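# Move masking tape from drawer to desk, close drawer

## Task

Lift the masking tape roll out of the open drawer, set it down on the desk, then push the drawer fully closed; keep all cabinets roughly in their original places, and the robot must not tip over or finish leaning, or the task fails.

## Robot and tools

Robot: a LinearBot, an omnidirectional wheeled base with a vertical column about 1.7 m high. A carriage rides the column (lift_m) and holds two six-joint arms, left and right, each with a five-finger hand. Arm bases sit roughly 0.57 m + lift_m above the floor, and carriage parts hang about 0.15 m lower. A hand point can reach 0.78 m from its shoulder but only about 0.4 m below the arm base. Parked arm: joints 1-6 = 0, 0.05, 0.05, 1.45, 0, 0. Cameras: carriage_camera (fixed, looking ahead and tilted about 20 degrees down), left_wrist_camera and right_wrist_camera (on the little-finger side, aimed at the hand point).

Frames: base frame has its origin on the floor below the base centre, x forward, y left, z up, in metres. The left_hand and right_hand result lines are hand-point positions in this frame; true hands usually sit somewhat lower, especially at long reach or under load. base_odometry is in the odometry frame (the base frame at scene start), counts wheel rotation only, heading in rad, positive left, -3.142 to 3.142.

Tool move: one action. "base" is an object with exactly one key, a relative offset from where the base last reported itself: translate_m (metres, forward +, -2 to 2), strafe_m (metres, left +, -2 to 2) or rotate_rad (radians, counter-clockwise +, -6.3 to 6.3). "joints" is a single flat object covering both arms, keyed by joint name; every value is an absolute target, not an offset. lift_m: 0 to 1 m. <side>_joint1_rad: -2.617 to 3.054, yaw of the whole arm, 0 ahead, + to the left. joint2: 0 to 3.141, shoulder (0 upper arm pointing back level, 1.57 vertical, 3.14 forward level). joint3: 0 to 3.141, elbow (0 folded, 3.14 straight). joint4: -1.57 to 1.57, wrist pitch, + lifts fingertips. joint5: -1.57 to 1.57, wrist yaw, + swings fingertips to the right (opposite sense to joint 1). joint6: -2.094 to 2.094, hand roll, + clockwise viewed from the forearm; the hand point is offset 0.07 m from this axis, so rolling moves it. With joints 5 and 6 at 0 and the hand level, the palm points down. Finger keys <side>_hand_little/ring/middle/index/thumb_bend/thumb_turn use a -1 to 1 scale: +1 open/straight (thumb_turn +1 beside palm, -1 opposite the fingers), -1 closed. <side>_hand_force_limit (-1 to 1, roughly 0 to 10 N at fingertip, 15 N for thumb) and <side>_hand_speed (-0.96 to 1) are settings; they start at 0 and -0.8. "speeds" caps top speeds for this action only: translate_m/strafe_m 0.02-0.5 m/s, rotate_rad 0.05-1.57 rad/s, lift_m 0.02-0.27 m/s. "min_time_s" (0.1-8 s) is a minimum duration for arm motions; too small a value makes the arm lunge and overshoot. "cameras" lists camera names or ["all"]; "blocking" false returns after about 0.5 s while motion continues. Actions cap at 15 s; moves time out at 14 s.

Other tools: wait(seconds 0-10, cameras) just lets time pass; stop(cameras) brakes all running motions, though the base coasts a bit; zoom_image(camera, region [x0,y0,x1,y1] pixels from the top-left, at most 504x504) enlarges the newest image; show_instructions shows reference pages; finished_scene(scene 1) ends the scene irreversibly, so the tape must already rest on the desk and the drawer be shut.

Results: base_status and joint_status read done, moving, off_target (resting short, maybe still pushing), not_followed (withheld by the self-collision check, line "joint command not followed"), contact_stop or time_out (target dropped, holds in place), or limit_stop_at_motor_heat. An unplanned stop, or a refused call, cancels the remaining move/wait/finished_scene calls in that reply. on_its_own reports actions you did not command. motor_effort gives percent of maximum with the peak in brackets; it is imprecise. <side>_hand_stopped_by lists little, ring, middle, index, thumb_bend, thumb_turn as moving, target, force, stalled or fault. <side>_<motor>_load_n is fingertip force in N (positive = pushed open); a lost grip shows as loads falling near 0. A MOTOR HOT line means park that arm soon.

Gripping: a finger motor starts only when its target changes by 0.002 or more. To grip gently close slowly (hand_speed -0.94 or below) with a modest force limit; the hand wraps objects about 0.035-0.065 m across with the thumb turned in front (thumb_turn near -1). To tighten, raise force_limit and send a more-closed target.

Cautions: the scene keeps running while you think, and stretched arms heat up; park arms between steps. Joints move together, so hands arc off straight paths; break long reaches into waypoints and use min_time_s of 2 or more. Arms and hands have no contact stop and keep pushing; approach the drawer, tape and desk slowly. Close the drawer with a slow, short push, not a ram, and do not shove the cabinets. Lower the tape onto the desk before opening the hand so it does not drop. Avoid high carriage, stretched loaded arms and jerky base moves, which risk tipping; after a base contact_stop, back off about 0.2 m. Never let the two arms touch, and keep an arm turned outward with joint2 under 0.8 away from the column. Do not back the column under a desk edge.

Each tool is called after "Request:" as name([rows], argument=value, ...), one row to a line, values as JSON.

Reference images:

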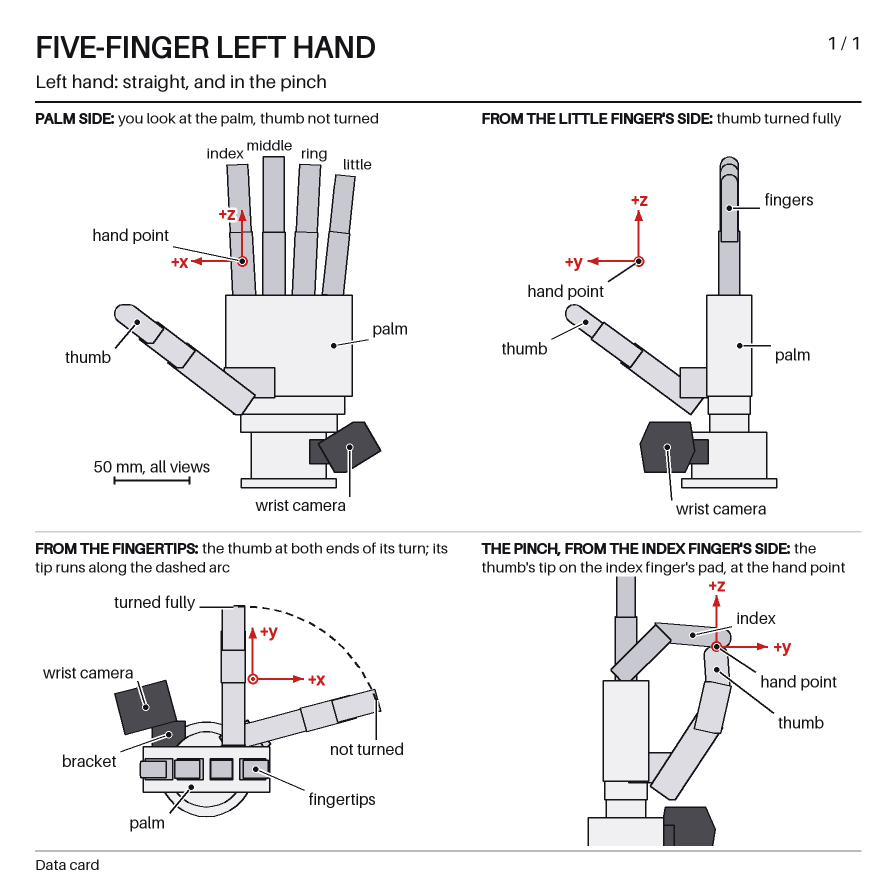

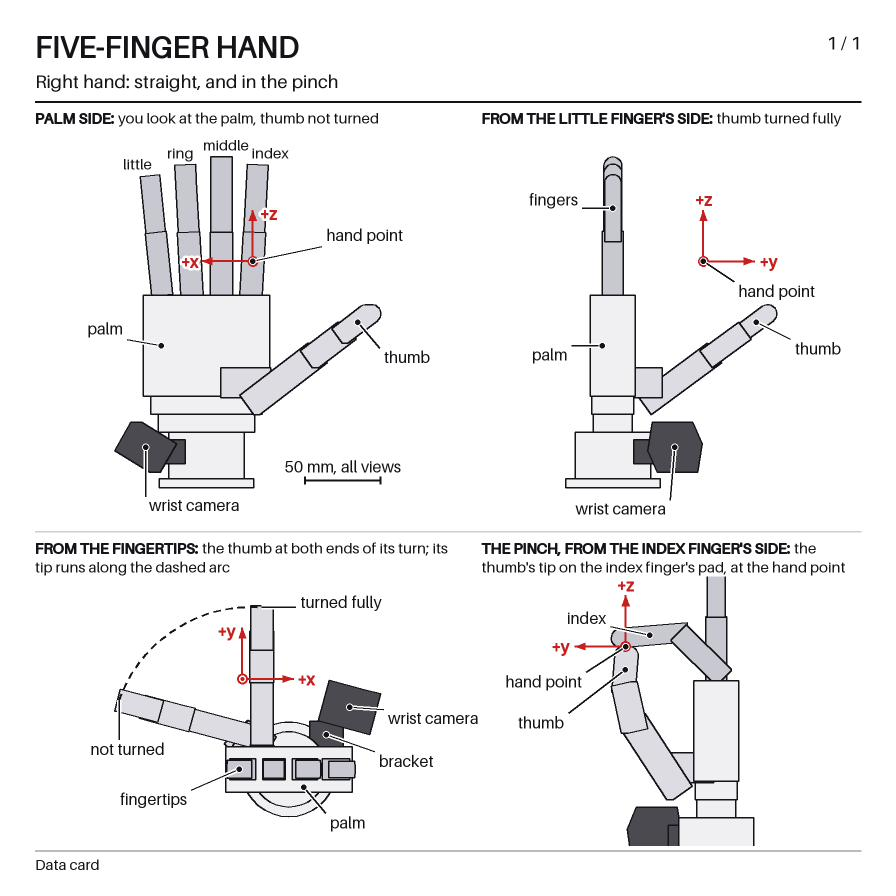

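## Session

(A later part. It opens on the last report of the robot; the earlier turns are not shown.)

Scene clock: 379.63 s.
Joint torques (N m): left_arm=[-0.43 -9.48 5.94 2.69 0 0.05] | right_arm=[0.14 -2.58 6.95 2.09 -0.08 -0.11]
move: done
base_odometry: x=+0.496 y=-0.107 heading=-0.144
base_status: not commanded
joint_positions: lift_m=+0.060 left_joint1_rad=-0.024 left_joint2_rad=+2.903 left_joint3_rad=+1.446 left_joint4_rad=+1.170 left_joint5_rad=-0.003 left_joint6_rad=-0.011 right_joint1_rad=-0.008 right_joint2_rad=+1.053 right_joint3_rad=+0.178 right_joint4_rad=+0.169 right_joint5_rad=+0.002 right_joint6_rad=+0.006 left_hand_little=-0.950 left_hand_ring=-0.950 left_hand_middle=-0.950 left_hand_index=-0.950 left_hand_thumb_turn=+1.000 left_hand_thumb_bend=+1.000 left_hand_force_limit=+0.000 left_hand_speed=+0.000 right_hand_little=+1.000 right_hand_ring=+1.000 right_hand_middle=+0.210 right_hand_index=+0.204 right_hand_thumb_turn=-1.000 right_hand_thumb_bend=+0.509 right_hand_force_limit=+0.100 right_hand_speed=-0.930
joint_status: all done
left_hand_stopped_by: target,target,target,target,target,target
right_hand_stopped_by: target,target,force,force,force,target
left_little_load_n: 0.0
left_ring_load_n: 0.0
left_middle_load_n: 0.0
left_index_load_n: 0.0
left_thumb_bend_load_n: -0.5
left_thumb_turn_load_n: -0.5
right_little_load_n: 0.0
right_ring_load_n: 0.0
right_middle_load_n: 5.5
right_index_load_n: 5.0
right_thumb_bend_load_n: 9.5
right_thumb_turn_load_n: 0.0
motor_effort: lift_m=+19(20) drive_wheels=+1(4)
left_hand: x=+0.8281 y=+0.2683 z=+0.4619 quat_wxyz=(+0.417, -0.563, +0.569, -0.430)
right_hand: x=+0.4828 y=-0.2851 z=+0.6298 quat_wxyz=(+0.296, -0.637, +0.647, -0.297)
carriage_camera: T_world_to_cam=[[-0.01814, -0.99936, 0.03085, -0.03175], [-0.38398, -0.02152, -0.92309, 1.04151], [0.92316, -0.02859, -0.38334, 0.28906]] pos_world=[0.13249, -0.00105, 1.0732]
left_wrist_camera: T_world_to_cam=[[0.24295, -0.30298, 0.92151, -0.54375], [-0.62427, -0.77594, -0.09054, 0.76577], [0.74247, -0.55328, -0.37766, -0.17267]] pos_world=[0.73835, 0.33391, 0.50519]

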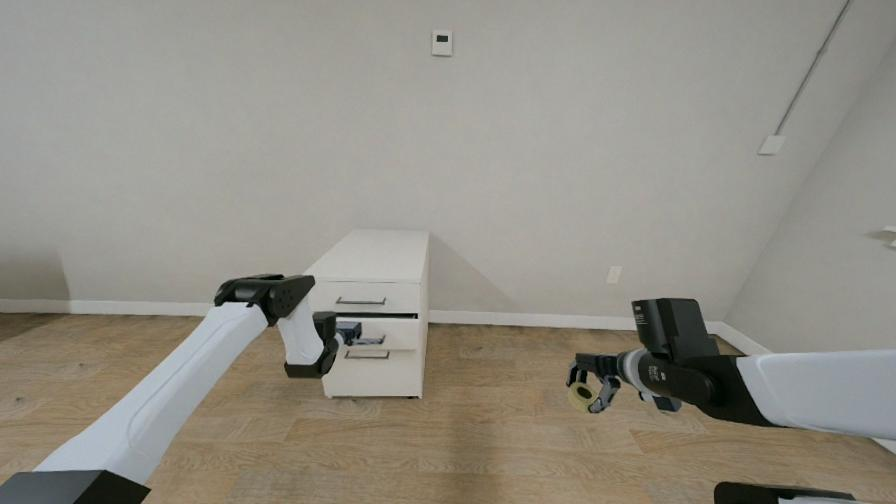

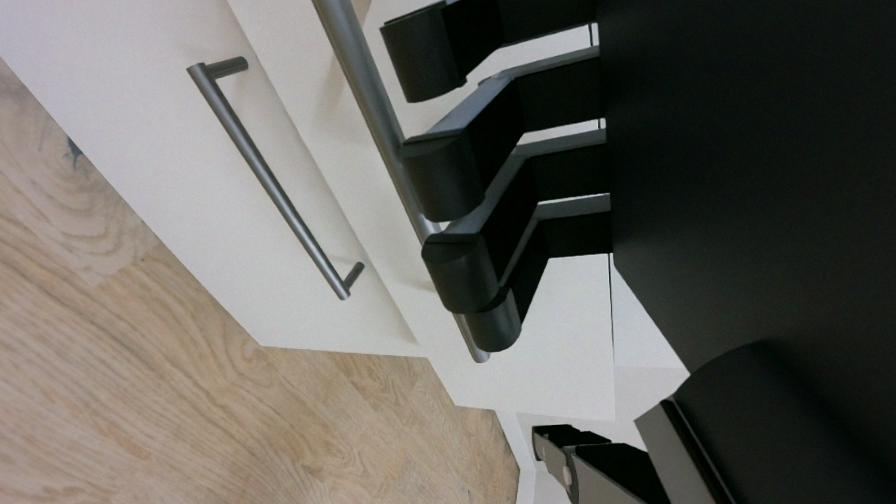

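Request:
move(joints={"lift_m": 0.035})

Request:
move(base={"translate_m": 0.075}, speeds={"translate_m": 0.05}, cameras=["carriage_camera", "left_wrist_camera"])

Request:
zoom_image(camera="carriage_camera", region=[250, 220, 450, 400])

Scene clock: 384.87 s.
Joint torques (N m): left_arm=[-0.24 -10.5 5.14 2.57 0.02 0.09] | right_arm=[0.2 -2.62 7.02 2.07 -0.11 -0.11]
move: done
base_odometry: x=+0.496 y=-0.107 heading=-0.144
base_status: not commanded
joint_positions: lift_m=+0.035 left_joint1_rad=-0.024 left_joint2_rad=+2.917 left_joint3_rad=+1.453 left_joint4_rad=+1.179 left_joint5_rad=-0.003 left_joint6_rad=-0.011 right_joint1_rad=-0.008 right_joint2_rad=+1.052 right_joint3_rad=+0.178 right_joint4_rad=+0.169 right_joint5_rad=+0.002 right_joint6_rad=+0.006 left_hand_little=-0.950 left_hand_ring=-0.950 left_hand_middle=-0.950 left_hand_index=-0.950 left_hand_thumb_turn=+1.000 left_hand_thumb_bend=+1.000 left_hand_force_limit=+0.000 left_hand_speed=+0.000 right_hand_little=+1.000 right_hand_ring=+1.000 right_hand_middle=+0.210 right_hand_index=+0.204 right_hand_thumb_turn=-1.000 right_hand_thumb_bend=+0.509 right_hand_force_limit=+0.100 right_hand_speed=-0.930
joint_status: all done
left_hand_stopped_by: target,target,target,target,target,target
right_hand_stopped_by: target,target,force,force,force,target
left_little_load_n: 0.0
left_ring_load_n: 0.0
left_middle_load_n: 0.0
left_index_load_n: 0.0
left_thumb_bend_load_n: 0.0
left_thumb_turn_load_n: 0.0
right_little_load_n: 0.0
right_ring_load_n: 0.0
right_middle_load_n: 6.0
right_index_load_n: 5.0
right_thumb_bend_load_n: 9.5
right_thumb_turn_load_n: 0.5
motor_effort: lift_m=+18(19) drive_wheels=+1(4)
left_hand: x=+0.8277 y=+0.2683 z=+0.4334 quat_wxyz=(+0.417, -0.563, +0.569, -0.431)
right_hand: x=+0.4829 y=-0.2851 z=+0.6050 quat_wxyz=(+0.296, -0.637, +0.647, -0.297)
pictures: none

Scene clock: 386.87 s.
Joint torques (N m): left_arm=[-0.2 -10.59 5.55 2.32 0.05 0.06] | right_arm=[0.17 -2.62 6.89 2.07 -0.07 -0.09]
move: done
base_odometry: x=+0.570 y=-0.118 heading=-0.144
base_status: done
joint_positions: lift_m=+0.035 left_joint1_rad=-0.026 left_joint2_rad=+2.917 left_joint3_rad=+1.447 left_joint4_rad=+1.201 left_joint5_rad=-0.005 left_joint6_rad=-0.011 right_joint1_rad=-0.008 right_joint2_rad=+1.052 right_joint3_rad=+0.178 right_joint4_rad=+0.169 right_joint5_rad=+0.002 right_joint6_rad=+0.006 left_hand_little=-0.950 left_hand_ring=-0.950 left_hand_middle=-0.950 left_hand_index=-0.950 left_hand_thumb_turn=+1.000 left_hand_thumb_bend=+1.000 left_hand_force_limit=+0.000 left_hand_speed=+0.000 right_hand_little=+1.000 right_hand_ring=+1.000 right_hand_middle=+0.210 right_hand_index=+0.204 right_hand_thumb_turn=-1.000 right_hand_thumb_bend=+0.509 right_hand_force_limit=+0.100 right_hand_speed=-0.930
joint_status: not commanded
left_hand_stopped_by: target,target,target,target,target,target
right_hand_stopped_by: target,target,force,force,force,target
left_little_load_n: 0.0
left_ring_load_n: 0.0
left_middle_load_n: 0.0
left_index_load_n: 0.0
left_thumb_bend_load_n: 0.0
left_thumb_turn_load_n: 0.0
right_little_load_n: 0.0
right_ring_load_n: 0.0
right_middle_load_n: 5.5
right_index_load_n: 5.0
right_thumb_bend_load_n: 9.5
right_thumb_turn_load_n: 0.5
motor_effort: lift_m=+18(19) drive_wheels=+0(8)
left_hand: x=+0.8283 y=+0.2677 z=+0.4365 quat_wxyz=(+0.422, -0.560, +0.566, -0.435)
right_hand: x=+0.4830 y=-0.2851 z=+0.6051 quat_wxyz=(+0.296, -0.637, +0.647, -0.298)
carriage_camera: T_world_to_cam=[[-0.01814, -0.99936, 0.03085, -0.03098], [-0.38398, -0.02152, -0.92309, 1.01852], [0.92316, -0.02859, -0.38334, 0.27952]] pos_world=[0.13249, -0.00105, 1.0483]
left_wrist_camera: T_world_to_cam=[[0.22639, -0.30302, 0.9257, -0.50877], [-0.62264, -0.77587, -0.1017, 0.76665], [0.74904, -0.55336, -0.36433, -0.19398]] pos_world=[0.73783, 0.33331, 0.47827]

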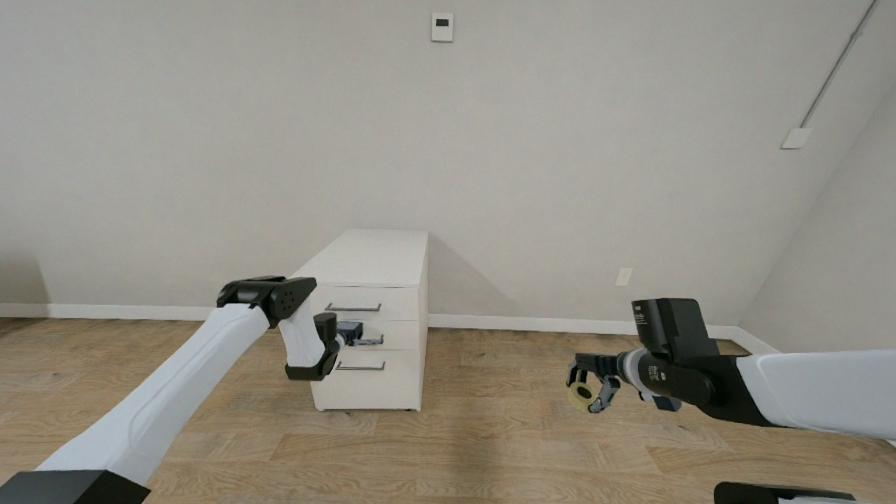

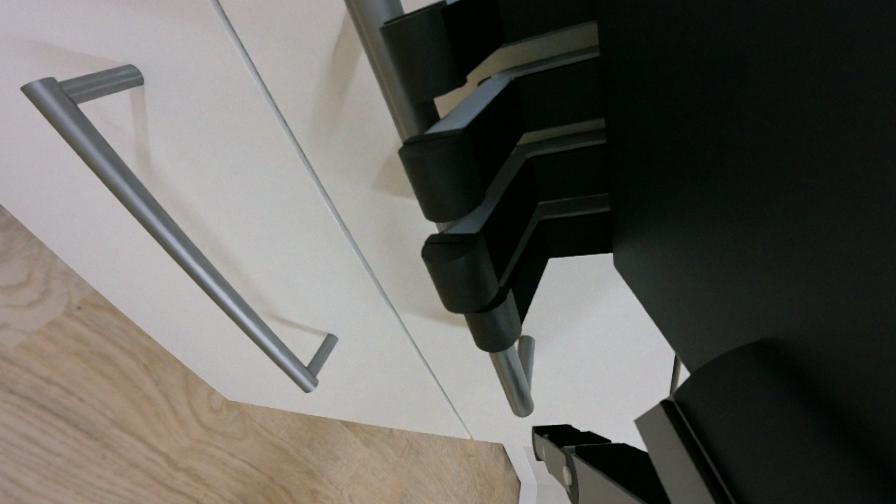

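Scaled by 2.520 from the camera's image (finer frame: 1280x720).

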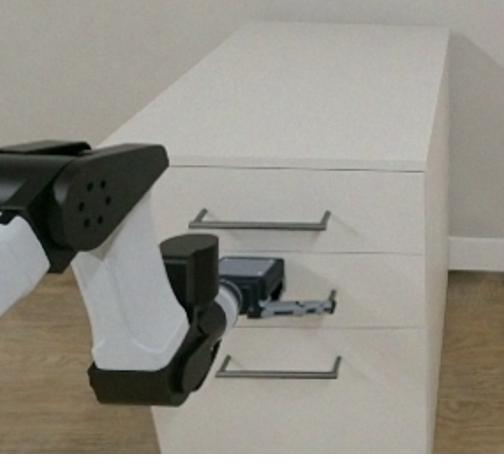

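Request:
zoom_image(camera="carriage_camera", region=[360, 270, 440, 370])

Request:
zoom_image(camera="left_wrist_camera", region=[380, 300, 700, 504])

Scaled by 5.040 from the camera's image (finer frame: 1280x720).

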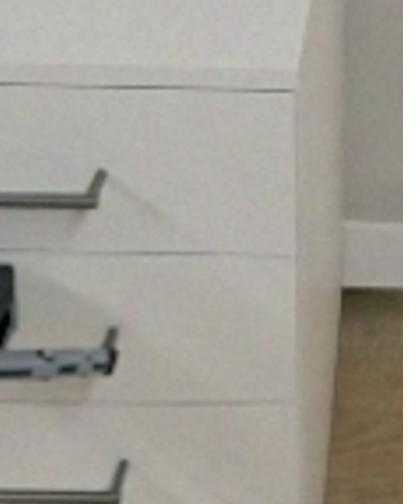

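Scaled by 1.575 from the camera's image (finer frame: 1280x720).

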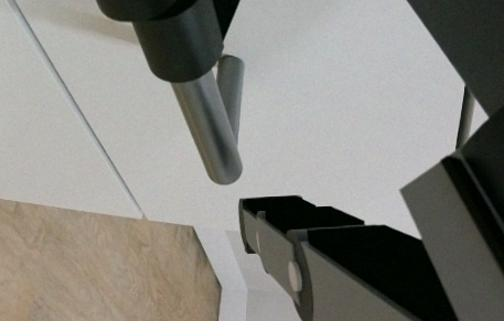

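Request:
move(base={"translate_m": 0.012}, speeds={"translate_m": 0.03}, cameras=["carriage_camera", "left_wrist_camera"])

Request:
zoom_image(camera="carriage_camera", region=[360, 270, 440, 370])

Request:
zoom_image(camera="left_wrist_camera", region=[380, 300, 700, 504])

Scene clock: 399.17 s.
Joint torques (N m): left_arm=[-0.02 -10.58 8.17 1.89 0.11 0.04] | right_arm=[0.18 -2.52 6.93 2.08 -0.08 -0.11]
Motor temperatures (°C): left_arm=[21 41 26 29 20 20] | right_arm=[20 30 33 29 21 21]
move: done
base_odometry: x=+0.581 y=-0.119 heading=-0.144
base_status: done
joint_positions: lift_m=+0.035 left_joint1_rad=-0.029 left_joint2_rad=+2.917 left_joint3_rad=+1.420 left_joint4_rad=+1.234 left_joint5_rad=-0.016 left_joint6_rad=-0.011 right_joint1_rad=-0.008 right_joint2_rad=+1.052 right_joint3_rad=+0.178 right_joint4_rad=+0.169 right_joint5_rad=+0.002 right_joint6_rad=+0.006 left_hand_little=-0.950 left_hand_ring=-0.950 left_hand_middle=-0.950 left_hand_index=-0.950 left_hand_thumb_turn=+1.000 left_hand_thumb_bend=+1.000 left_hand_force_limit=+0.000 left_hand_speed=+0.000 right_hand_little=+1.000 right_hand_ring=+1.000 right_hand_middle=+0.210 right_hand_index=+0.204 right_hand_thumb_turn=-1.000 right_hand_thumb_bend=+0.509 right_hand_force_limit=+0.100 right_hand_speed=-0.930
joint_status: not commanded
left_hand_stopped_by: target,target,target,target,target,target
right_hand_stopped_by: target,target,force,force,force,target
left_little_load_n: -2.5
left_ring_load_n: -1.5
left_middle_load_n: -2.0
left_index_load_n: -2.0
left_thumb_bend_load_n: 0.0
left_thumb_turn_load_n: 0.0
right_little_load_n: 0.0
right_ring_load_n: -0.5
right_middle_load_n: 5.5
right_index_load_n: 5.5
right_thumb_bend_load_n: 9.5
right_thumb_turn_load_n: 0.5
motor_effort: lift_m=+18(19) drive_wheels=-1(8)
left_hand: x=+0.8227 y=+0.2682 z=+0.4356 quat_wxyz=(+0.426, -0.560, +0.563, -0.434)
right_hand: x=+0.4830 y=-0.2851 z=+0.6051 quat_wxyz=(+0.296, -0.637, +0.647, -0.298)
carriage_camera: T_world_to_cam=[[-0.01814, -0.99936, 0.03085, -0.03098], [-0.38398, -0.02152, -0.92309, 1.01852], [0.92316, -0.02859, -0.38334, 0.27952]] pos_world=[0.13249, -0.00105, 1.0483]
left_wrist_camera: T_world_to_cam=[[0.22342, -0.30385, 0.92615, -0.50409], [-0.61584, -0.78051, -0.10751, 0.76168], [0.75553, -0.54634, -0.3615, -0.19828]] pos_world=[0.73149, 0.333, 0.47707]

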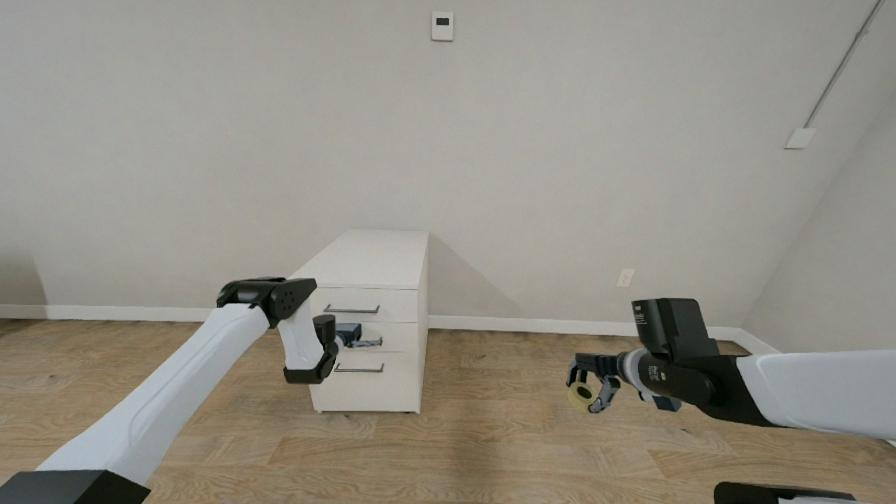

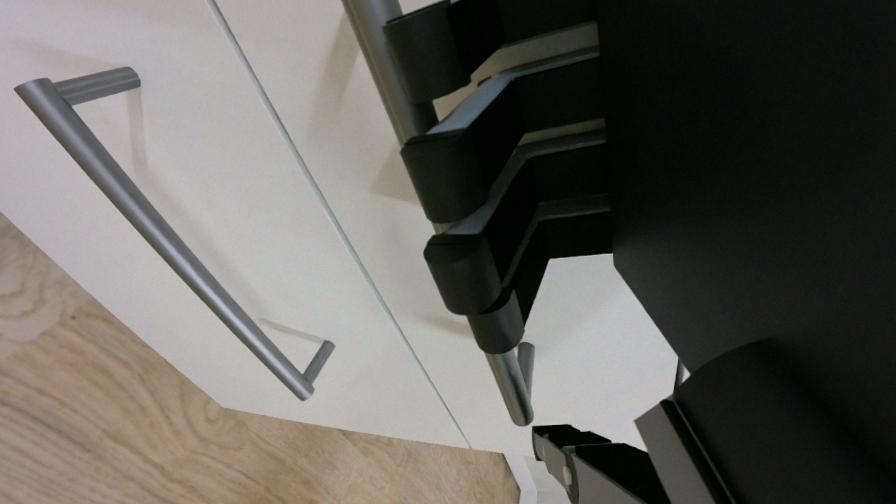

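Scaled by 5.040 from the camera's image (finer frame: 1280x720).

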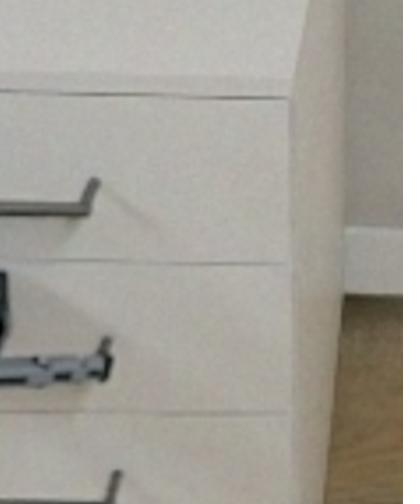

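Scaled by 1.575 from the camera's image (finer frame: 1280x720).

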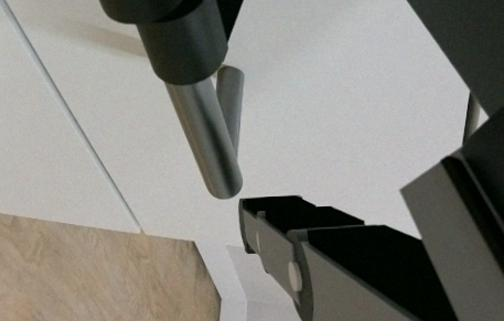

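Request:
move(base={"translate_m": -0.3}, speeds={"translate_m": 0.25}, cameras=["left_wrist_camera"])

Request:
move(joints={"left_joint1_rad": 0, "left_joint2_rad": 0.05, "left_joint3_rad": 0.05, "left_joint4_rad": 1.45, "lift_m": 0.35}, min_time_s=3, cameras=["carriage_camera", "right_wrist_camera"])

Request:
zoom_image(camera="carriage_camera", region=[280, 250, 450, 420])

Scene clock: 412.33 s.
Joint torques (N m): left_arm=[-0.03 -10.52 5.49 2.4 0.06 0.09] | right_arm=[0.2 -2.48 7.05 2.04 -0.06 -0.11]
move: done
base_odometry: x=+0.285 y=-0.076 heading=-0.144
base_status: done
joint_positions: lift_m=+0.035 left_joint1_rad=-0.029 left_joint2_rad=+2.917 left_joint3_rad=+1.450 left_joint4_rad=+1.190 left_joint5_rad=-0.010 left_joint6_rad=-0.011 right_joint1_rad=-0.008 right_joint2_rad=+1.052 right_joint3_rad=+0.178 right_joint4_rad=+0.171 right_joint5_rad=+0.002 right_joint6_rad=+0.006 left_hand_little=-0.950 left_hand_ring=-0.950 left_hand_middle=-0.950 left_hand_index=-0.950 left_hand_thumb_turn=+1.000 left_hand_thumb_bend=+1.000 left_hand_force_limit=+0.000 left_hand_speed=+0.000 right_hand_little=+1.000 right_hand_ring=+1.000 right_hand_middle=+0.210 right_hand_index=+0.204 right_hand_thumb_turn=-1.000 right_hand_thumb_bend=+0.509 right_hand_force_limit=+0.100 right_hand_speed=-0.930
joint_status: not commanded
left_hand_stopped_by: target,target,target,target,target,target
right_hand_stopped_by: target,target,force,force,force,target
left_little_load_n: 0.0
left_ring_load_n: 0.0
left_middle_load_n: 0.0
left_index_load_n: 0.0
left_thumb_bend_load_n: 0.0
left_thumb_turn_load_n: 0.0
right_little_load_n: 0.0
right_ring_load_n: 0.0
right_middle_load_n: 5.5
right_index_load_n: 5.0
right_thumb_bend_load_n: 9.5
right_thumb_turn_load_n: 0.5
motor_effort: lift_m=+19(19) drive_wheels=+2(13)
left_hand: x=+0.8279 y=+0.2667 z=+0.4348 quat_wxyz=(+0.420, -0.561, +0.567, -0.432)
right_hand: x=+0.4833 y=-0.2851 z=+0.6053 quat_wxyz=(+0.296, -0.637, +0.647, -0.298)
left_wrist_camera: T_world_to_cam=[[0.23415, -0.30397, 0.92346, -0.51258], [-0.62233, -0.77662, -0.09784, 0.76376], [0.74692, -0.55178, -0.37101, -0.19053]] pos_world=[0.73764, 0.33221, 0.47738]

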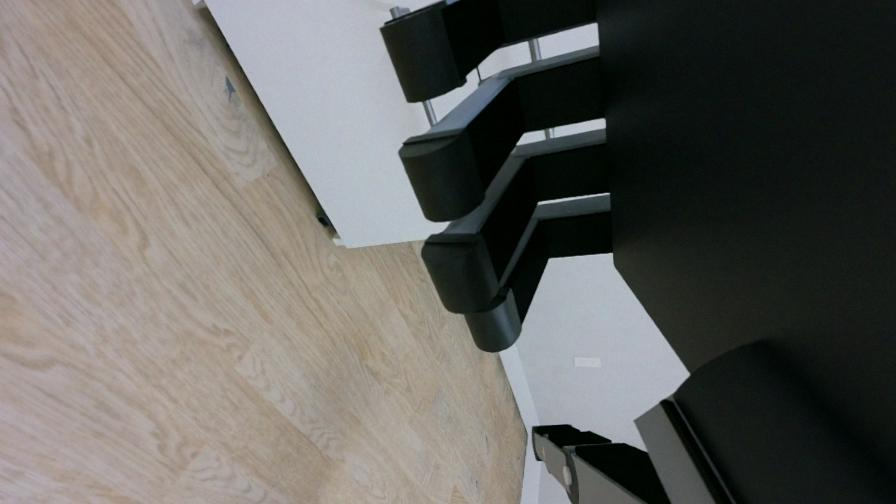

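Scene clock: 415.63 s.
Joint torques (N m): left_arm=[0.47 2.54 5.03 0.26 0.1 0.06] | right_arm=[0.21 -2.44 7.09 2.03 -0.1 -0.11]
move: done
base_odometry: x=+0.285 y=-0.076 heading=-0.144
base_status: not commanded
joint_positions: lift_m=+0.350 left_joint1_rad=-0.006 left_joint2_rad=+0.056 left_joint3_rad=+0.058 left_joint4_rad=+1.440 left_joint5_rad=-0.009 left_joint6_rad=-0.011 right_joint1_rad=-0.008 right_joint2_rad=+1.050 right_joint3_rad=+0.178 right_joint4_rad=+0.175 right_joint5_rad=+0.002 right_joint6_rad=+0.006 left_hand_little=-0.950 left_hand_ring=-0.950 left_hand_middle=-0.950 left_hand_index=-0.950 left_hand_thumb_turn=+1.000 left_hand_thumb_bend=+1.000 left_hand_force_limit=+0.000 left_hand_speed=+0.000 right_hand_little=+1.000 right_hand_ring=+1.000 right_hand_middle=+0.210 right_hand_index=+0.204 right_hand_thumb_turn=-1.000 right_hand_thumb_bend=+0.509 right_hand_force_limit=+0.100 right_hand_speed=-0.930
joint_status: all done
left_hand_stopped_by: target,target,target,target,target,target
right_hand_stopped_by: target,target,force,force,force,target
left_little_load_n: 0.0
left_ring_load_n: 0.0
left_middle_load_n: 0.0
left_index_load_n: 0.0
left_thumb_bend_load_n: 0.0
left_thumb_turn_load_n: 0.0
right_little_load_n: 0.0
right_ring_load_n: 0.0
right_middle_load_n: 5.5
right_index_load_n: 5.0
right_thumb_bend_load_n: 9.5
right_thumb_turn_load_n: 0.5
motor_effort: lift_m=+19(24) drive_wheels=+2(4)
left_hand: x=+0.3200 y=+0.2835 z=+1.3932 quat_wxyz=(+0.700, -0.049, +0.043, -0.711)
right_hand: x=+0.4844 y=-0.2851 z=+0.9213 quat_wxyz=(+0.298, -0.636, +0.646, -0.300)
carriage_camera: T_world_to_cam=[[-0.01814, -0.99936, 0.03085, -0.0407], [-0.38398, -0.02152, -0.92309, 1.30921], [0.92316, -0.02859, -0.38334, 0.40023]] pos_world=[0.13249, -0.00105, 1.3632]
right_wrist_camera: T_world_to_cam=[[-0.5909, -0.28781, -0.75366, 0.90057], [-0.54384, 0.83213, 0.10861, 0.40766], [0.59588, 0.47405, -0.64823, 0.55758]] pos_world=[0.4216, -0.34435, 0.99588]

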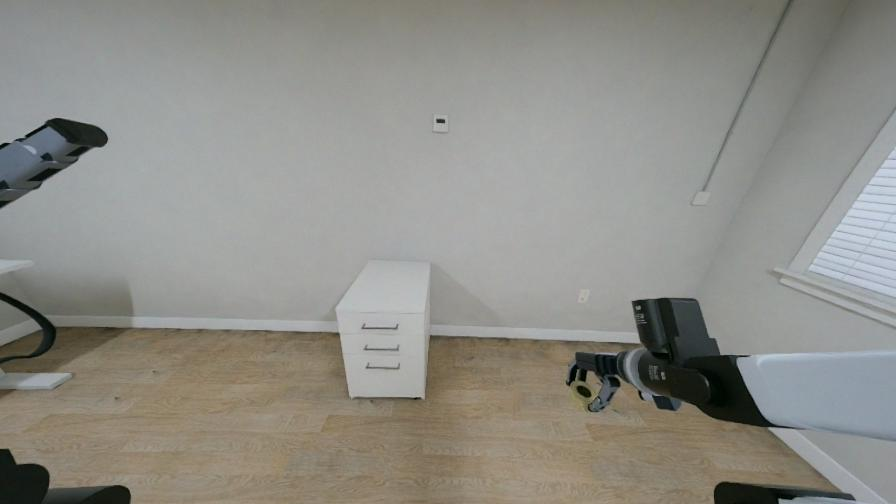

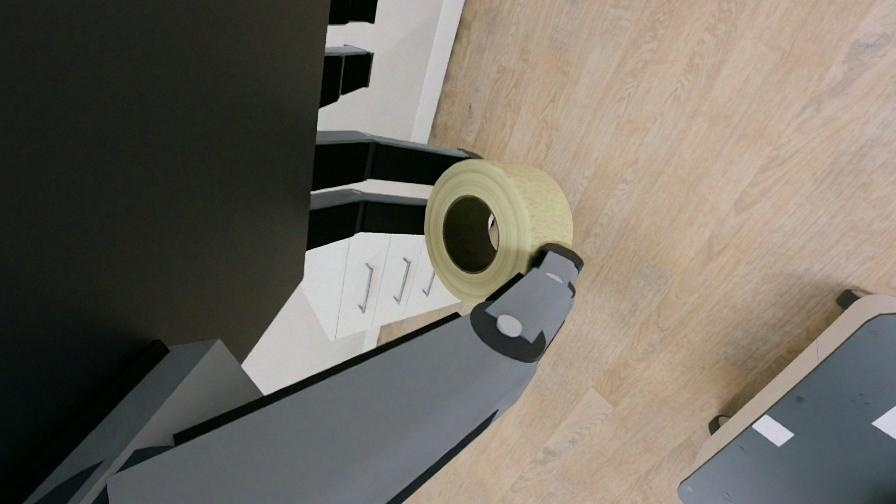

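Scaled by 2.965 from the camera's image (finer frame: 1280x720).

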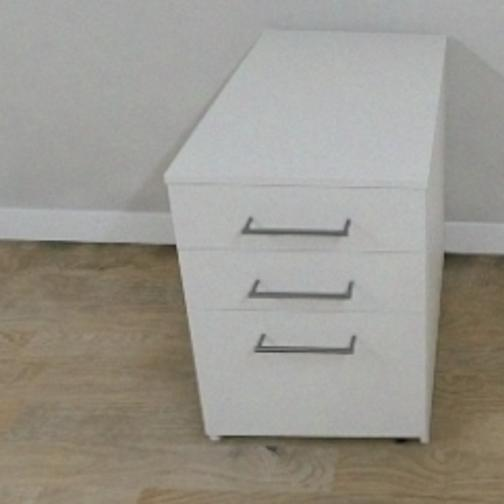

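Request:
move(base={"rotate_rad": 1.571}, speeds={"rotate_rad": 0.8}, cameras=["carriage_camera"])

Scene clock: 426.73 s.
Joint torques (N m): left_arm=[0.77 2.62 5.01 0.24 0.07 0.03] | right_arm=[0.14 -2.37 7.1 2.03 -0.08 -0.07]
move: done
base_odometry: x=+0.285 y=-0.076 heading=+1.426
base_status: done
joint_positions: lift_m=+0.350 left_joint1_rad=-0.006 left_joint2_rad=+0.056 left_joint3_rad=+0.058 left_joint4_rad=+1.442 left_joint5_rad=-0.007 left_joint6_rad=-0.011 right_joint1_rad=-0.008 right_joint2_rad=+1.050 right_joint3_rad=+0.178 right_joint4_rad=+0.175 right_joint5_rad=+0.002 right_joint6_rad=+0.006 left_hand_little=-0.950 left_hand_ring=-0.950 left_hand_middle=-0.950 left_hand_index=-0.950 left_hand_thumb_turn=+1.000 left_hand_thumb_bend=+1.000 left_hand_force_limit=+0.000 left_hand_speed=+0.000 right_hand_little=+1.000 right_hand_ring=+1.000 right_hand_middle=+0.210 right_hand_index=+0.204 right_hand_thumb_turn=-1.000 right_hand_thumb_bend=+0.509 right_hand_force_limit=+0.100 right_hand_speed=-0.930
joint_status: not commanded
left_hand_stopped_by: target,target,target,target,target,target
right_hand_stopped_by: target,target,force,force,force,target
left_little_load_n: 0.0
left_ring_load_n: 0.0
left_middle_load_n: 0.5
left_index_load_n: 0.0
left_thumb_bend_load_n: 0.0
left_thumb_turn_load_n: 0.0
right_little_load_n: 0.0
right_ring_load_n: 0.0
right_middle_load_n: 5.5
right_index_load_n: 5.0
right_thumb_bend_load_n: 9.5
right_thumb_turn_load_n: 0.0
motor_effort: lift_m=+19(19) drive_wheels=+8(16)
left_hand: x=+0.3193 y=+0.2831 z=+1.3934 quat_wxyz=(+0.700, -0.047, +0.042, -0.711)
right_hand: x=+0.4843 y=-0.2849 z=+0.9212 quat_wxyz=(+0.298, -0.636, +0.645, -0.300)
carriage_camera: T_world_to_cam=[[-0.01814, -0.99936, 0.03085, -0.0407], [-0.38398, -0.02152, -0.92309, 1.30921], [0.92316, -0.02859, -0.38334, 0.40023]] pos_world=[0.13249, -0.00105, 1.3632]

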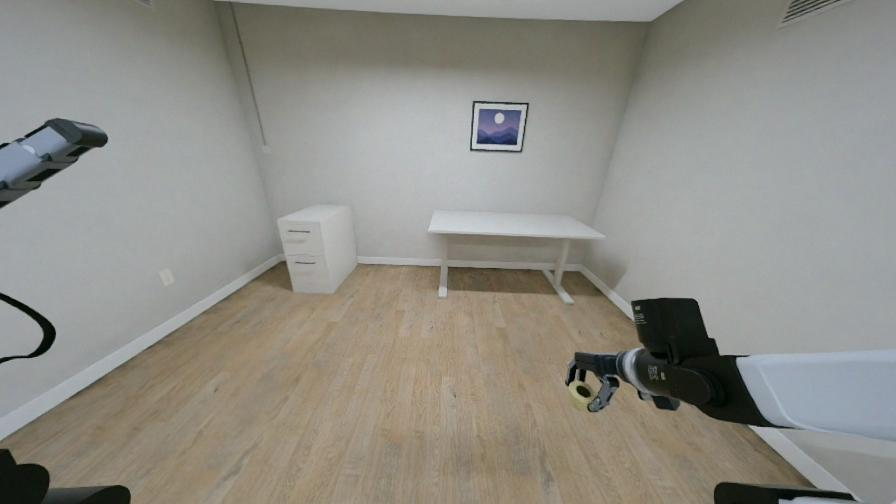

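Request:
move(base={"strafe_m": -0.35}, joints={"lift_m": 0.52})

Request:
move(base={"translate_m": 1.05}, speeds={"translate_m": 0.35}, cameras=["carriage_camera", "right_wrist_camera"])

Request:
zoom_image(camera="carriage_camera", region=[200, 200, 700, 400])

Scene clock: 441.57 s.
Joint torques (N m): left_arm=[0.59 2.93 5.65 0.27 0.04 0.03] | right_arm=[0.2 -2.4 6.97 1.98 -0.09 -0.11]
Motor temperatures (°C): left_arm=[21 34 26 26 20 20] | right_arm=[20 29 33 31 20 21]
move: done
base_odometry: x=+0.631 y=-0.126 heading=+1.427
base_status: done
joint_positions: lift_m=+0.520 left_joint1_rad=-0.004 left_joint2_rad=+0.052 left_joint3_rad=+0.052 left_joint4_rad=+1.443 left_joint5_rad=-0.005 left_joint6_rad=-0.011 right_joint1_rad=-0.008 right_joint2_rad=+1.050 right_joint3_rad=+0.178 right_joint4_rad=+0.177 right_joint5_rad=+0.003 right_joint6_rad=+0.006 left_hand_little=-0.950 left_hand_ring=-0.950 left_hand_middle=-0.950 left_hand_index=-0.950 left_hand_thumb_turn=+1.000 left_hand_thumb_bend=+1.000 left_hand_force_limit=+0.000 left_hand_speed=+0.000 right_hand_little=+1.000 right_hand_ring=+1.000 right_hand_middle=+0.210 right_hand_index=+0.204 right_hand_thumb_turn=-1.000 right_hand_thumb_bend=+0.509 right_hand_force_limit=+0.100 right_hand_speed=-0.930
joint_status: all done
left_hand_stopped_by: target,target,target,target,target,target
right_hand_stopped_by: target,target,force,force,force,target
left_little_load_n: 0.0
left_ring_load_n: 0.0
left_middle_load_n: 0.0
left_index_load_n: 0.0
left_thumb_bend_load_n: 0.0
left_thumb_turn_load_n: 0.0
right_little_load_n: 0.0
right_ring_load_n: 0.0
right_middle_load_n: 5.5
right_index_load_n: 5.0
right_thumb_bend_load_n: 9.5
right_thumb_turn_load_n: 0.5
motor_effort: lift_m=+19(24) drive_wheels=-4(20)
left_hand: x=+0.3197 y=+0.2829 z=+1.5618 quat_wxyz=(+0.700, -0.047, +0.043, -0.711)
right_hand: x=+0.4847 y=-0.2852 z=+1.0915 quat_wxyz=(+0.298, -0.635, +0.645, -0.301)
pictures: none

Scene clock: 446.27 s.
Joint torques (N m): left_arm=[0.39 3.03 5.6 0.14 0.05 0.07] | right_arm=[0.03 -2.41 7.13 2 -0.1 -0.13]
move: done
base_odometry: x=+0.782 y=+0.913 heading=+1.427
base_status: done
joint_positions: lift_m=+0.520 left_joint1_rad=-0.004 left_joint2_rad=+0.052 left_joint3_rad=+0.052 left_joint4_rad=+1.447 left_joint5_rad=-0.005 left_joint6_rad=-0.011 right_joint1_rad=-0.008 right_joint2_rad=+1.049 right_joint3_rad=+0.178 right_joint4_rad=+0.174 right_joint5_rad=+0.003 right_joint6_rad=+0.006 left_hand_little=-0.950 left_hand_ring=-0.950 left_hand_middle=-0.950 left_hand_index=-0.950 left_hand_thumb_turn=+1.000 left_hand_thumb_bend=+1.000 left_hand_force_limit=+0.000 left_hand_speed=+0.000 right_hand_little=+1.000 right_hand_ring=+1.000 right_hand_middle=+0.210 right_hand_index=+0.204 right_hand_thumb_turn=-1.000 right_hand_thumb_bend=+0.509 right_hand_force_limit=+0.100 right_hand_speed=-0.930
joint_status: not commanded
left_hand_stopped_by: target,target,target,target,target,target
right_hand_stopped_by: target,target,force,force,force,target
left_little_load_n: 0.0
left_ring_load_n: 0.0
left_middle_load_n: 0.0
left_index_load_n: 0.0
left_thumb_bend_load_n: 0.0
left_thumb_turn_load_n: 0.0
right_little_load_n: 0.0
right_ring_load_n: -0.5
right_middle_load_n: 5.5
right_index_load_n: 5.5
right_thumb_bend_load_n: 9.5
right_thumb_turn_load_n: 0.0
motor_effort: lift_m=+19(19) drive_wheels=-2(15)
left_hand: x=+0.3186 y=+0.2829 z=+1.5622 quat_wxyz=(+0.701, -0.046, +0.042, -0.711)
right_hand: x=+0.4841 y=-0.2852 z=+1.0912 quat_wxyz=(+0.298, -0.636, +0.646, -0.300)
carriage_camera: T_world_to_cam=[[-0.01814, -0.99936, 0.03085, -0.04594], [-0.38398, -0.02152, -0.92309, 1.46613], [0.92316, -0.02859, -0.38334, 0.4654]] pos_world=[0.13249, -0.00105, 1.5332]
right_wrist_camera: T_world_to_cam=[[-0.59156, -0.28831, -0.75295, 1.0278], [-0.54347, 0.83242, 0.10824, 0.38942], [0.59557, 0.47324, -0.64911, 0.66884]] pos_world=[0.4213, -0.34436, 1.16589]

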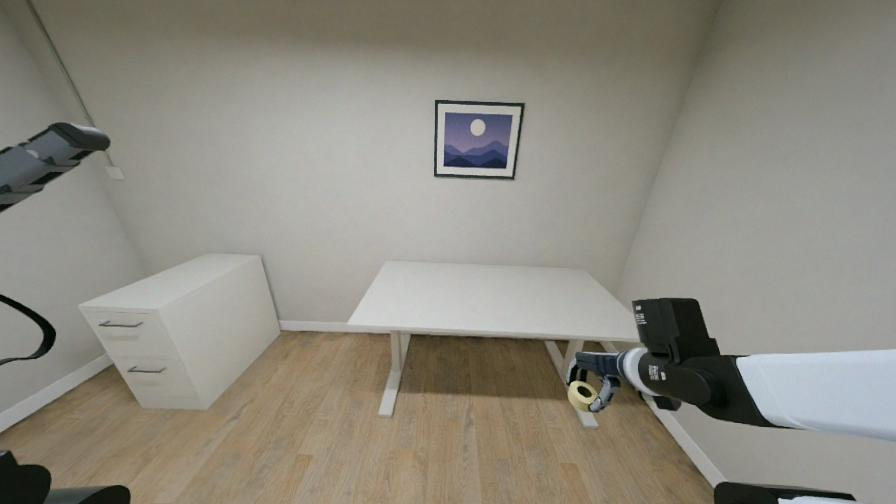

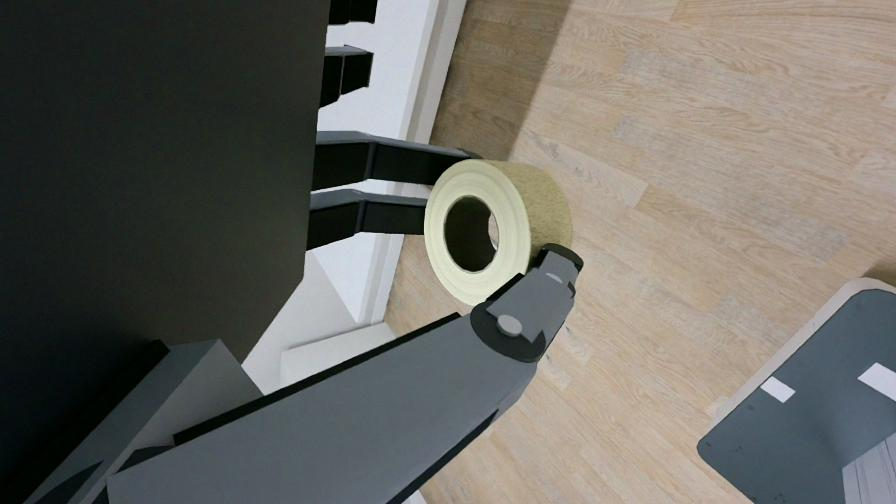

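Scaled by 1.008 from the camera's image (finer frame: 1280x720).

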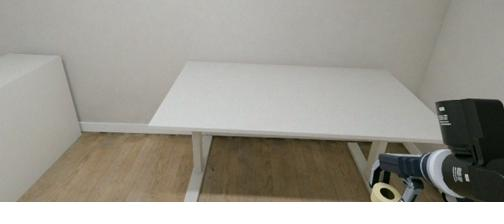

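Request:
zoom_image(camera="carriage_camera", region=[330, 250, 490, 350])

Request:
zoom_image(camera="carriage_camera", region=[500, 250, 660, 350])

Scaled by 3.150 from the camera's image (finer frame: 1280x720).

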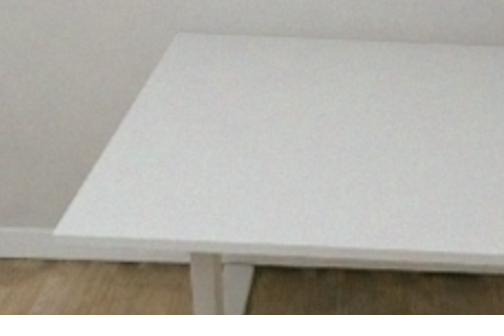

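Scaled by 3.150 from the camera's image (finer frame: 1280x720).

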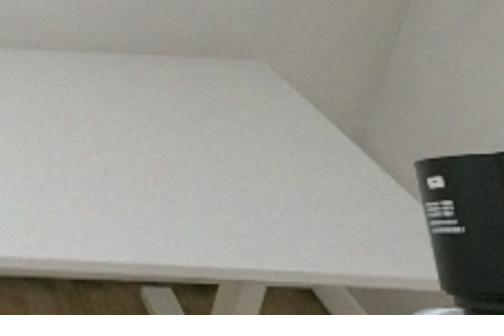

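Request:
move(base={"rotate_rad": -0.055})

Request:
move(base={"translate_m": 0.55}, speeds={"translate_m": 0.25}, cameras=["carriage_camera"])

Request:
move(joints={"right_joint1_rad": -0.045, "right_joint2_rad": 2.815, "right_joint3_rad": 1.398, "right_joint4_rad": 0.715}, min_time_s=3, cameras=["carriage_camera", "right_wrist_camera"])

Scene clock: 475.63 s.
Joint torques (N m): left_arm=[0.44 3.02 5.63 0.18 0.06 0.06] | right_arm=[0.03 -2.29 7.13 2.03 -0.11 -0.08]
Motor temperatures (°C): left_arm=[21 28 26 25 20 20] | right_arm=[20 28 33 31 20 21]
move: done
base_odometry: x=+0.782 y=+0.913 heading=+1.372
base_status: done
joint_positions: lift_m=+0.520 left_joint1_rad=-0.003 left_joint2_rad=+0.052 left_joint3_rad=+0.052 left_joint4_rad=+1.448 left_joint5_rad=-0.003 left_joint6_rad=-0.011 right_joint1_rad=-0.007 right_joint2_rad=+1.049 right_joint3_rad=+0.178 right_joint4_rad=+0.174 right_joint5_rad=+0.004 right_joint6_rad=+0.006 left_hand_little=-0.950 left_hand_ring=-0.950 left_hand_middle=-0.950 left_hand_index=-0.950 left_hand_thumb_turn=+1.000 left_hand_thumb_bend=+1.000 left_hand_force_limit=+0.000 left_hand_speed=+0.000 right_hand_little=+1.000 right_hand_ring=+1.000 right_hand_middle=+0.210 right_hand_index=+0.204 right_hand_thumb_turn=-1.000 right_hand_thumb_bend=+0.509 right_hand_force_limit=+0.100 right_hand_speed=-0.930
joint_status: not commanded
left_hand_stopped_by: target,target,target,target,target,target
right_hand_stopped_by: target,target,force,force,force,target
left_little_load_n: 0.0
left_ring_load_n: -0.5
left_middle_load_n: 0.0
left_index_load_n: 0.0
left_thumb_bend_load_n: 0.0
left_thumb_turn_load_n: 0.0
right_little_load_n: 0.0
right_ring_load_n: 0.0
right_middle_load_n: 5.5
right_index_load_n: 5.0
right_thumb_bend_load_n: 9.5
right_thumb_turn_load_n: 0.5
motor_effort: lift_m=+19(19) drive_wheels=-3(11)
left_hand: x=+0.3183 y=+0.2827 z=+1.5623 quat_wxyz=(+0.701, -0.045, +0.042, -0.711)
right_hand: x=+0.4841 y=-0.2853 z=+1.0911 quat_wxyz=(+0.297, -0.636, +0.646, -0.300)
pictures: none

Scene clock: 479.23 s.
Joint torques (N m): left_arm=[0.4 2.95 5.46 0.15 0.04 0.01] | right_arm=[0.1 -2.24 7.12 2.08 -0.07 -0.11]
move: done
base_odometry: x=+0.891 y=+1.452 heading=+1.371
base_status: done
joint_positions: lift_m=+0.520 left_joint1_rad=-0.003 left_joint2_rad=+0.052 left_joint3_rad=+0.052 left_joint4_rad=+1.450 left_joint5_rad=-0.003 left_joint6_rad=-0.011 right_joint1_rad=-0.007 right_joint2_rad=+1.049 right_joint3_rad=+0.178 right_joint4_rad=+0.174 right_joint5_rad=+0.004 right_joint6_rad=+0.006 left_hand_little=-0.950 left_hand_ring=-0.950 left_hand_middle=-0.950 left_hand_index=-0.950 left_hand_thumb_turn=+1.000 left_hand_thumb_bend=+1.000 left_hand_force_limit=+0.000 left_hand_speed=+0.000 right_hand_little=+1.000 right_hand_ring=+1.000 right_hand_middle=+0.210 right_hand_index=+0.204 right_hand_thumb_turn=-1.000 right_hand_thumb_bend=+0.509 right_hand_force_limit=+0.100 right_hand_speed=-0.930
joint_status: not commanded
left_hand_stopped_by: target,target,target,target,target,target
right_hand_stopped_by: target,target,force,force,force,target
left_little_load_n: 0.0
left_ring_load_n: -0.5
left_middle_load_n: 0.0
left_index_load_n: 0.0
left_thumb_bend_load_n: 0.0
left_thumb_turn_load_n: 0.0
right_little_load_n: -0.5
right_ring_load_n: 0.0
right_middle_load_n: 5.5
right_index_load_n: 5.0
right_thumb_bend_load_n: 9.5
right_thumb_turn_load_n: 0.0
motor_effort: lift_m=+19(19) drive_wheels=-5(21)
left_hand: x=+0.3180 y=+0.2827 z=+1.5624 quat_wxyz=(+0.701, -0.044, +0.042, -0.711)
right_hand: x=+0.4841 y=-0.2853 z=+1.0911 quat_wxyz=(+0.297, -0.636, +0.646, -0.300)
carriage_camera: T_world_to_cam=[[-0.01814, -0.99936, 0.03085, -0.04594], [-0.38398, -0.02152, -0.92309, 1.46613], [0.92316, -0.02859, -0.38334, 0.4654]] pos_world=[0.13249, -0.00105, 1.5332]

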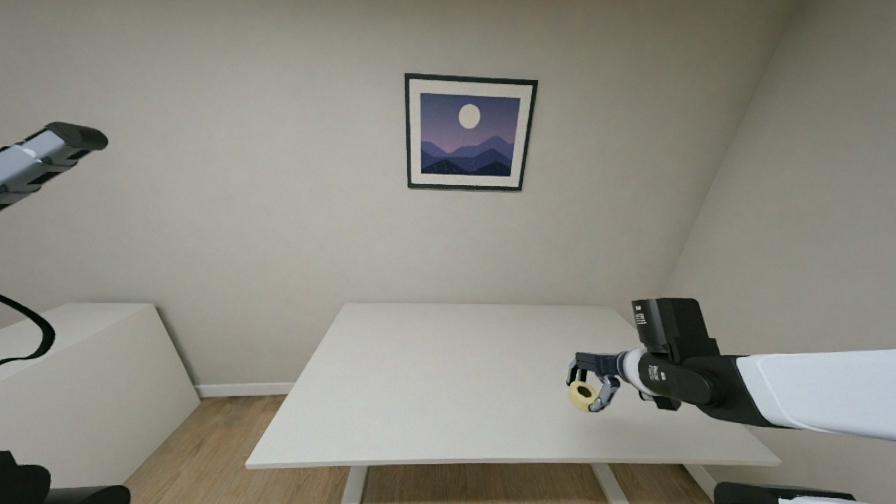

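Scene clock: 482.53 s.
Joint torques (N m): left_arm=[0.43 2.97 5.46 0.14 0.05 0.06] | right_arm=[-1.43 -12.92 6.38 2.15 -0.11 -0.09]
move: done
base_odometry: x=+0.891 y=+1.452 heading=+1.371
base_status: not commanded
joint_positions: lift_m=+0.520 left_joint1_rad=-0.003 left_joint2_rad=+0.052 left_joint3_rad=+0.052 left_joint4_rad=+1.450 left_joint5_rad=-0.003 left_joint6_rad=-0.011 right_joint1_rad=-0.035 right_joint2_rad=+2.801 right_joint3_rad=+1.380 right_joint4_rad=+0.704 right_joint5_rad=+0.004 right_joint6_rad=+0.006 left_hand_little=-0.950 left_hand_ring=-0.950 left_hand_middle=-0.950 left_hand_index=-0.950 left_hand_thumb_turn=+1.000 left_hand_thumb_bend=+1.000 left_hand_force_limit=+0.000 left_hand_speed=+0.000 right_hand_little=+1.000 right_hand_ring=+1.000 right_hand_middle=+0.210 right_hand_index=+0.204 right_hand_thumb_turn=-1.000 right_hand_thumb_bend=+0.509 right_hand_force_limit=+0.100 right_hand_speed=-0.930
joint_status: all done
left_hand_stopped_by: target,target,target,target,target,target
right_hand_stopped_by: target,target,force,force,force,target
left_little_load_n: 0.0
left_ring_load_n: 0.0
left_middle_load_n: 0.0
left_index_load_n: 0.0
left_thumb_bend_load_n: 0.0
left_thumb_turn_load_n: 0.0
right_little_load_n: 0.0
right_ring_load_n: 0.0
right_middle_load_n: 5.5
right_index_load_n: 5.5
right_thumb_bend_load_n: 9.5
right_thumb_turn_load_n: 0.5
motor_effort: lift_m=+19(19) drive_wheels=-4(9)
left_hand: x=+0.3180 y=+0.2827 z=+1.5624 quat_wxyz=(+0.701, -0.044, +0.042, -0.711)
right_hand: x=+0.7530 y=-0.3020 z=+0.8629 quat_wxyz=(+0.287, -0.630, +0.657, -0.298)
carriage_camera: T_world_to_cam=[[-0.01814, -0.99936, 0.03085, -0.04594], [-0.38398, -0.02152, -0.92309, 1.46613], [0.92316, -0.02859, -0.38334, 0.4654]] pos_world=[0.13249, -0.00105, 1.5332]
right_wrist_camera: T_world_to_cam=[[-0.61362, -0.27184, -0.74133, 1.02177], [-0.51797, 0.84721, 0.11807, 0.55097], [0.59597, 0.45644, -0.66067, 0.37303]] pos_world=[0.69005, -0.35929, 0.93886]

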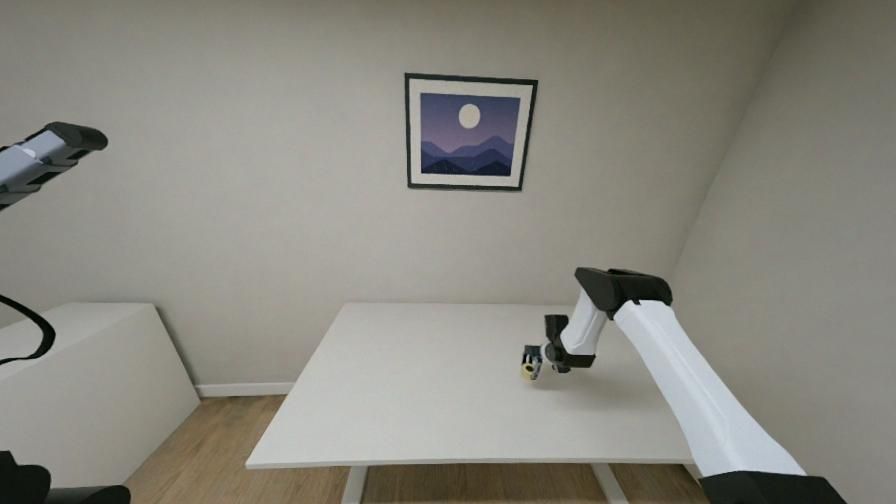

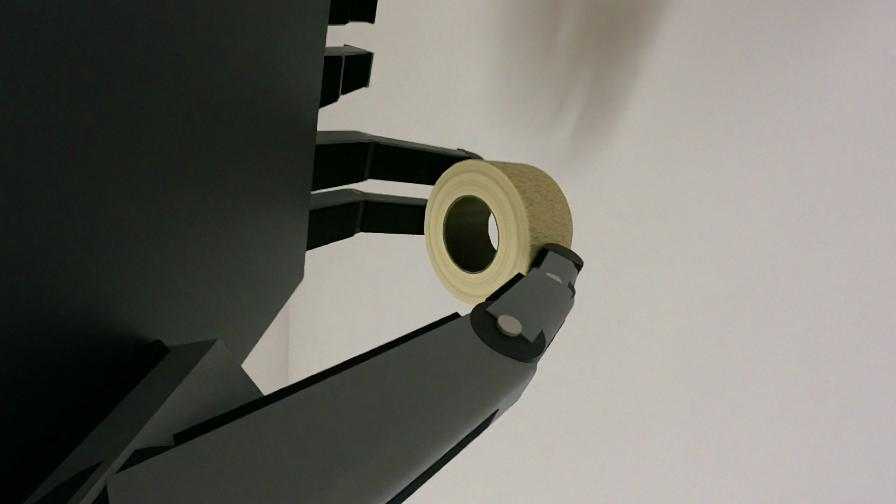

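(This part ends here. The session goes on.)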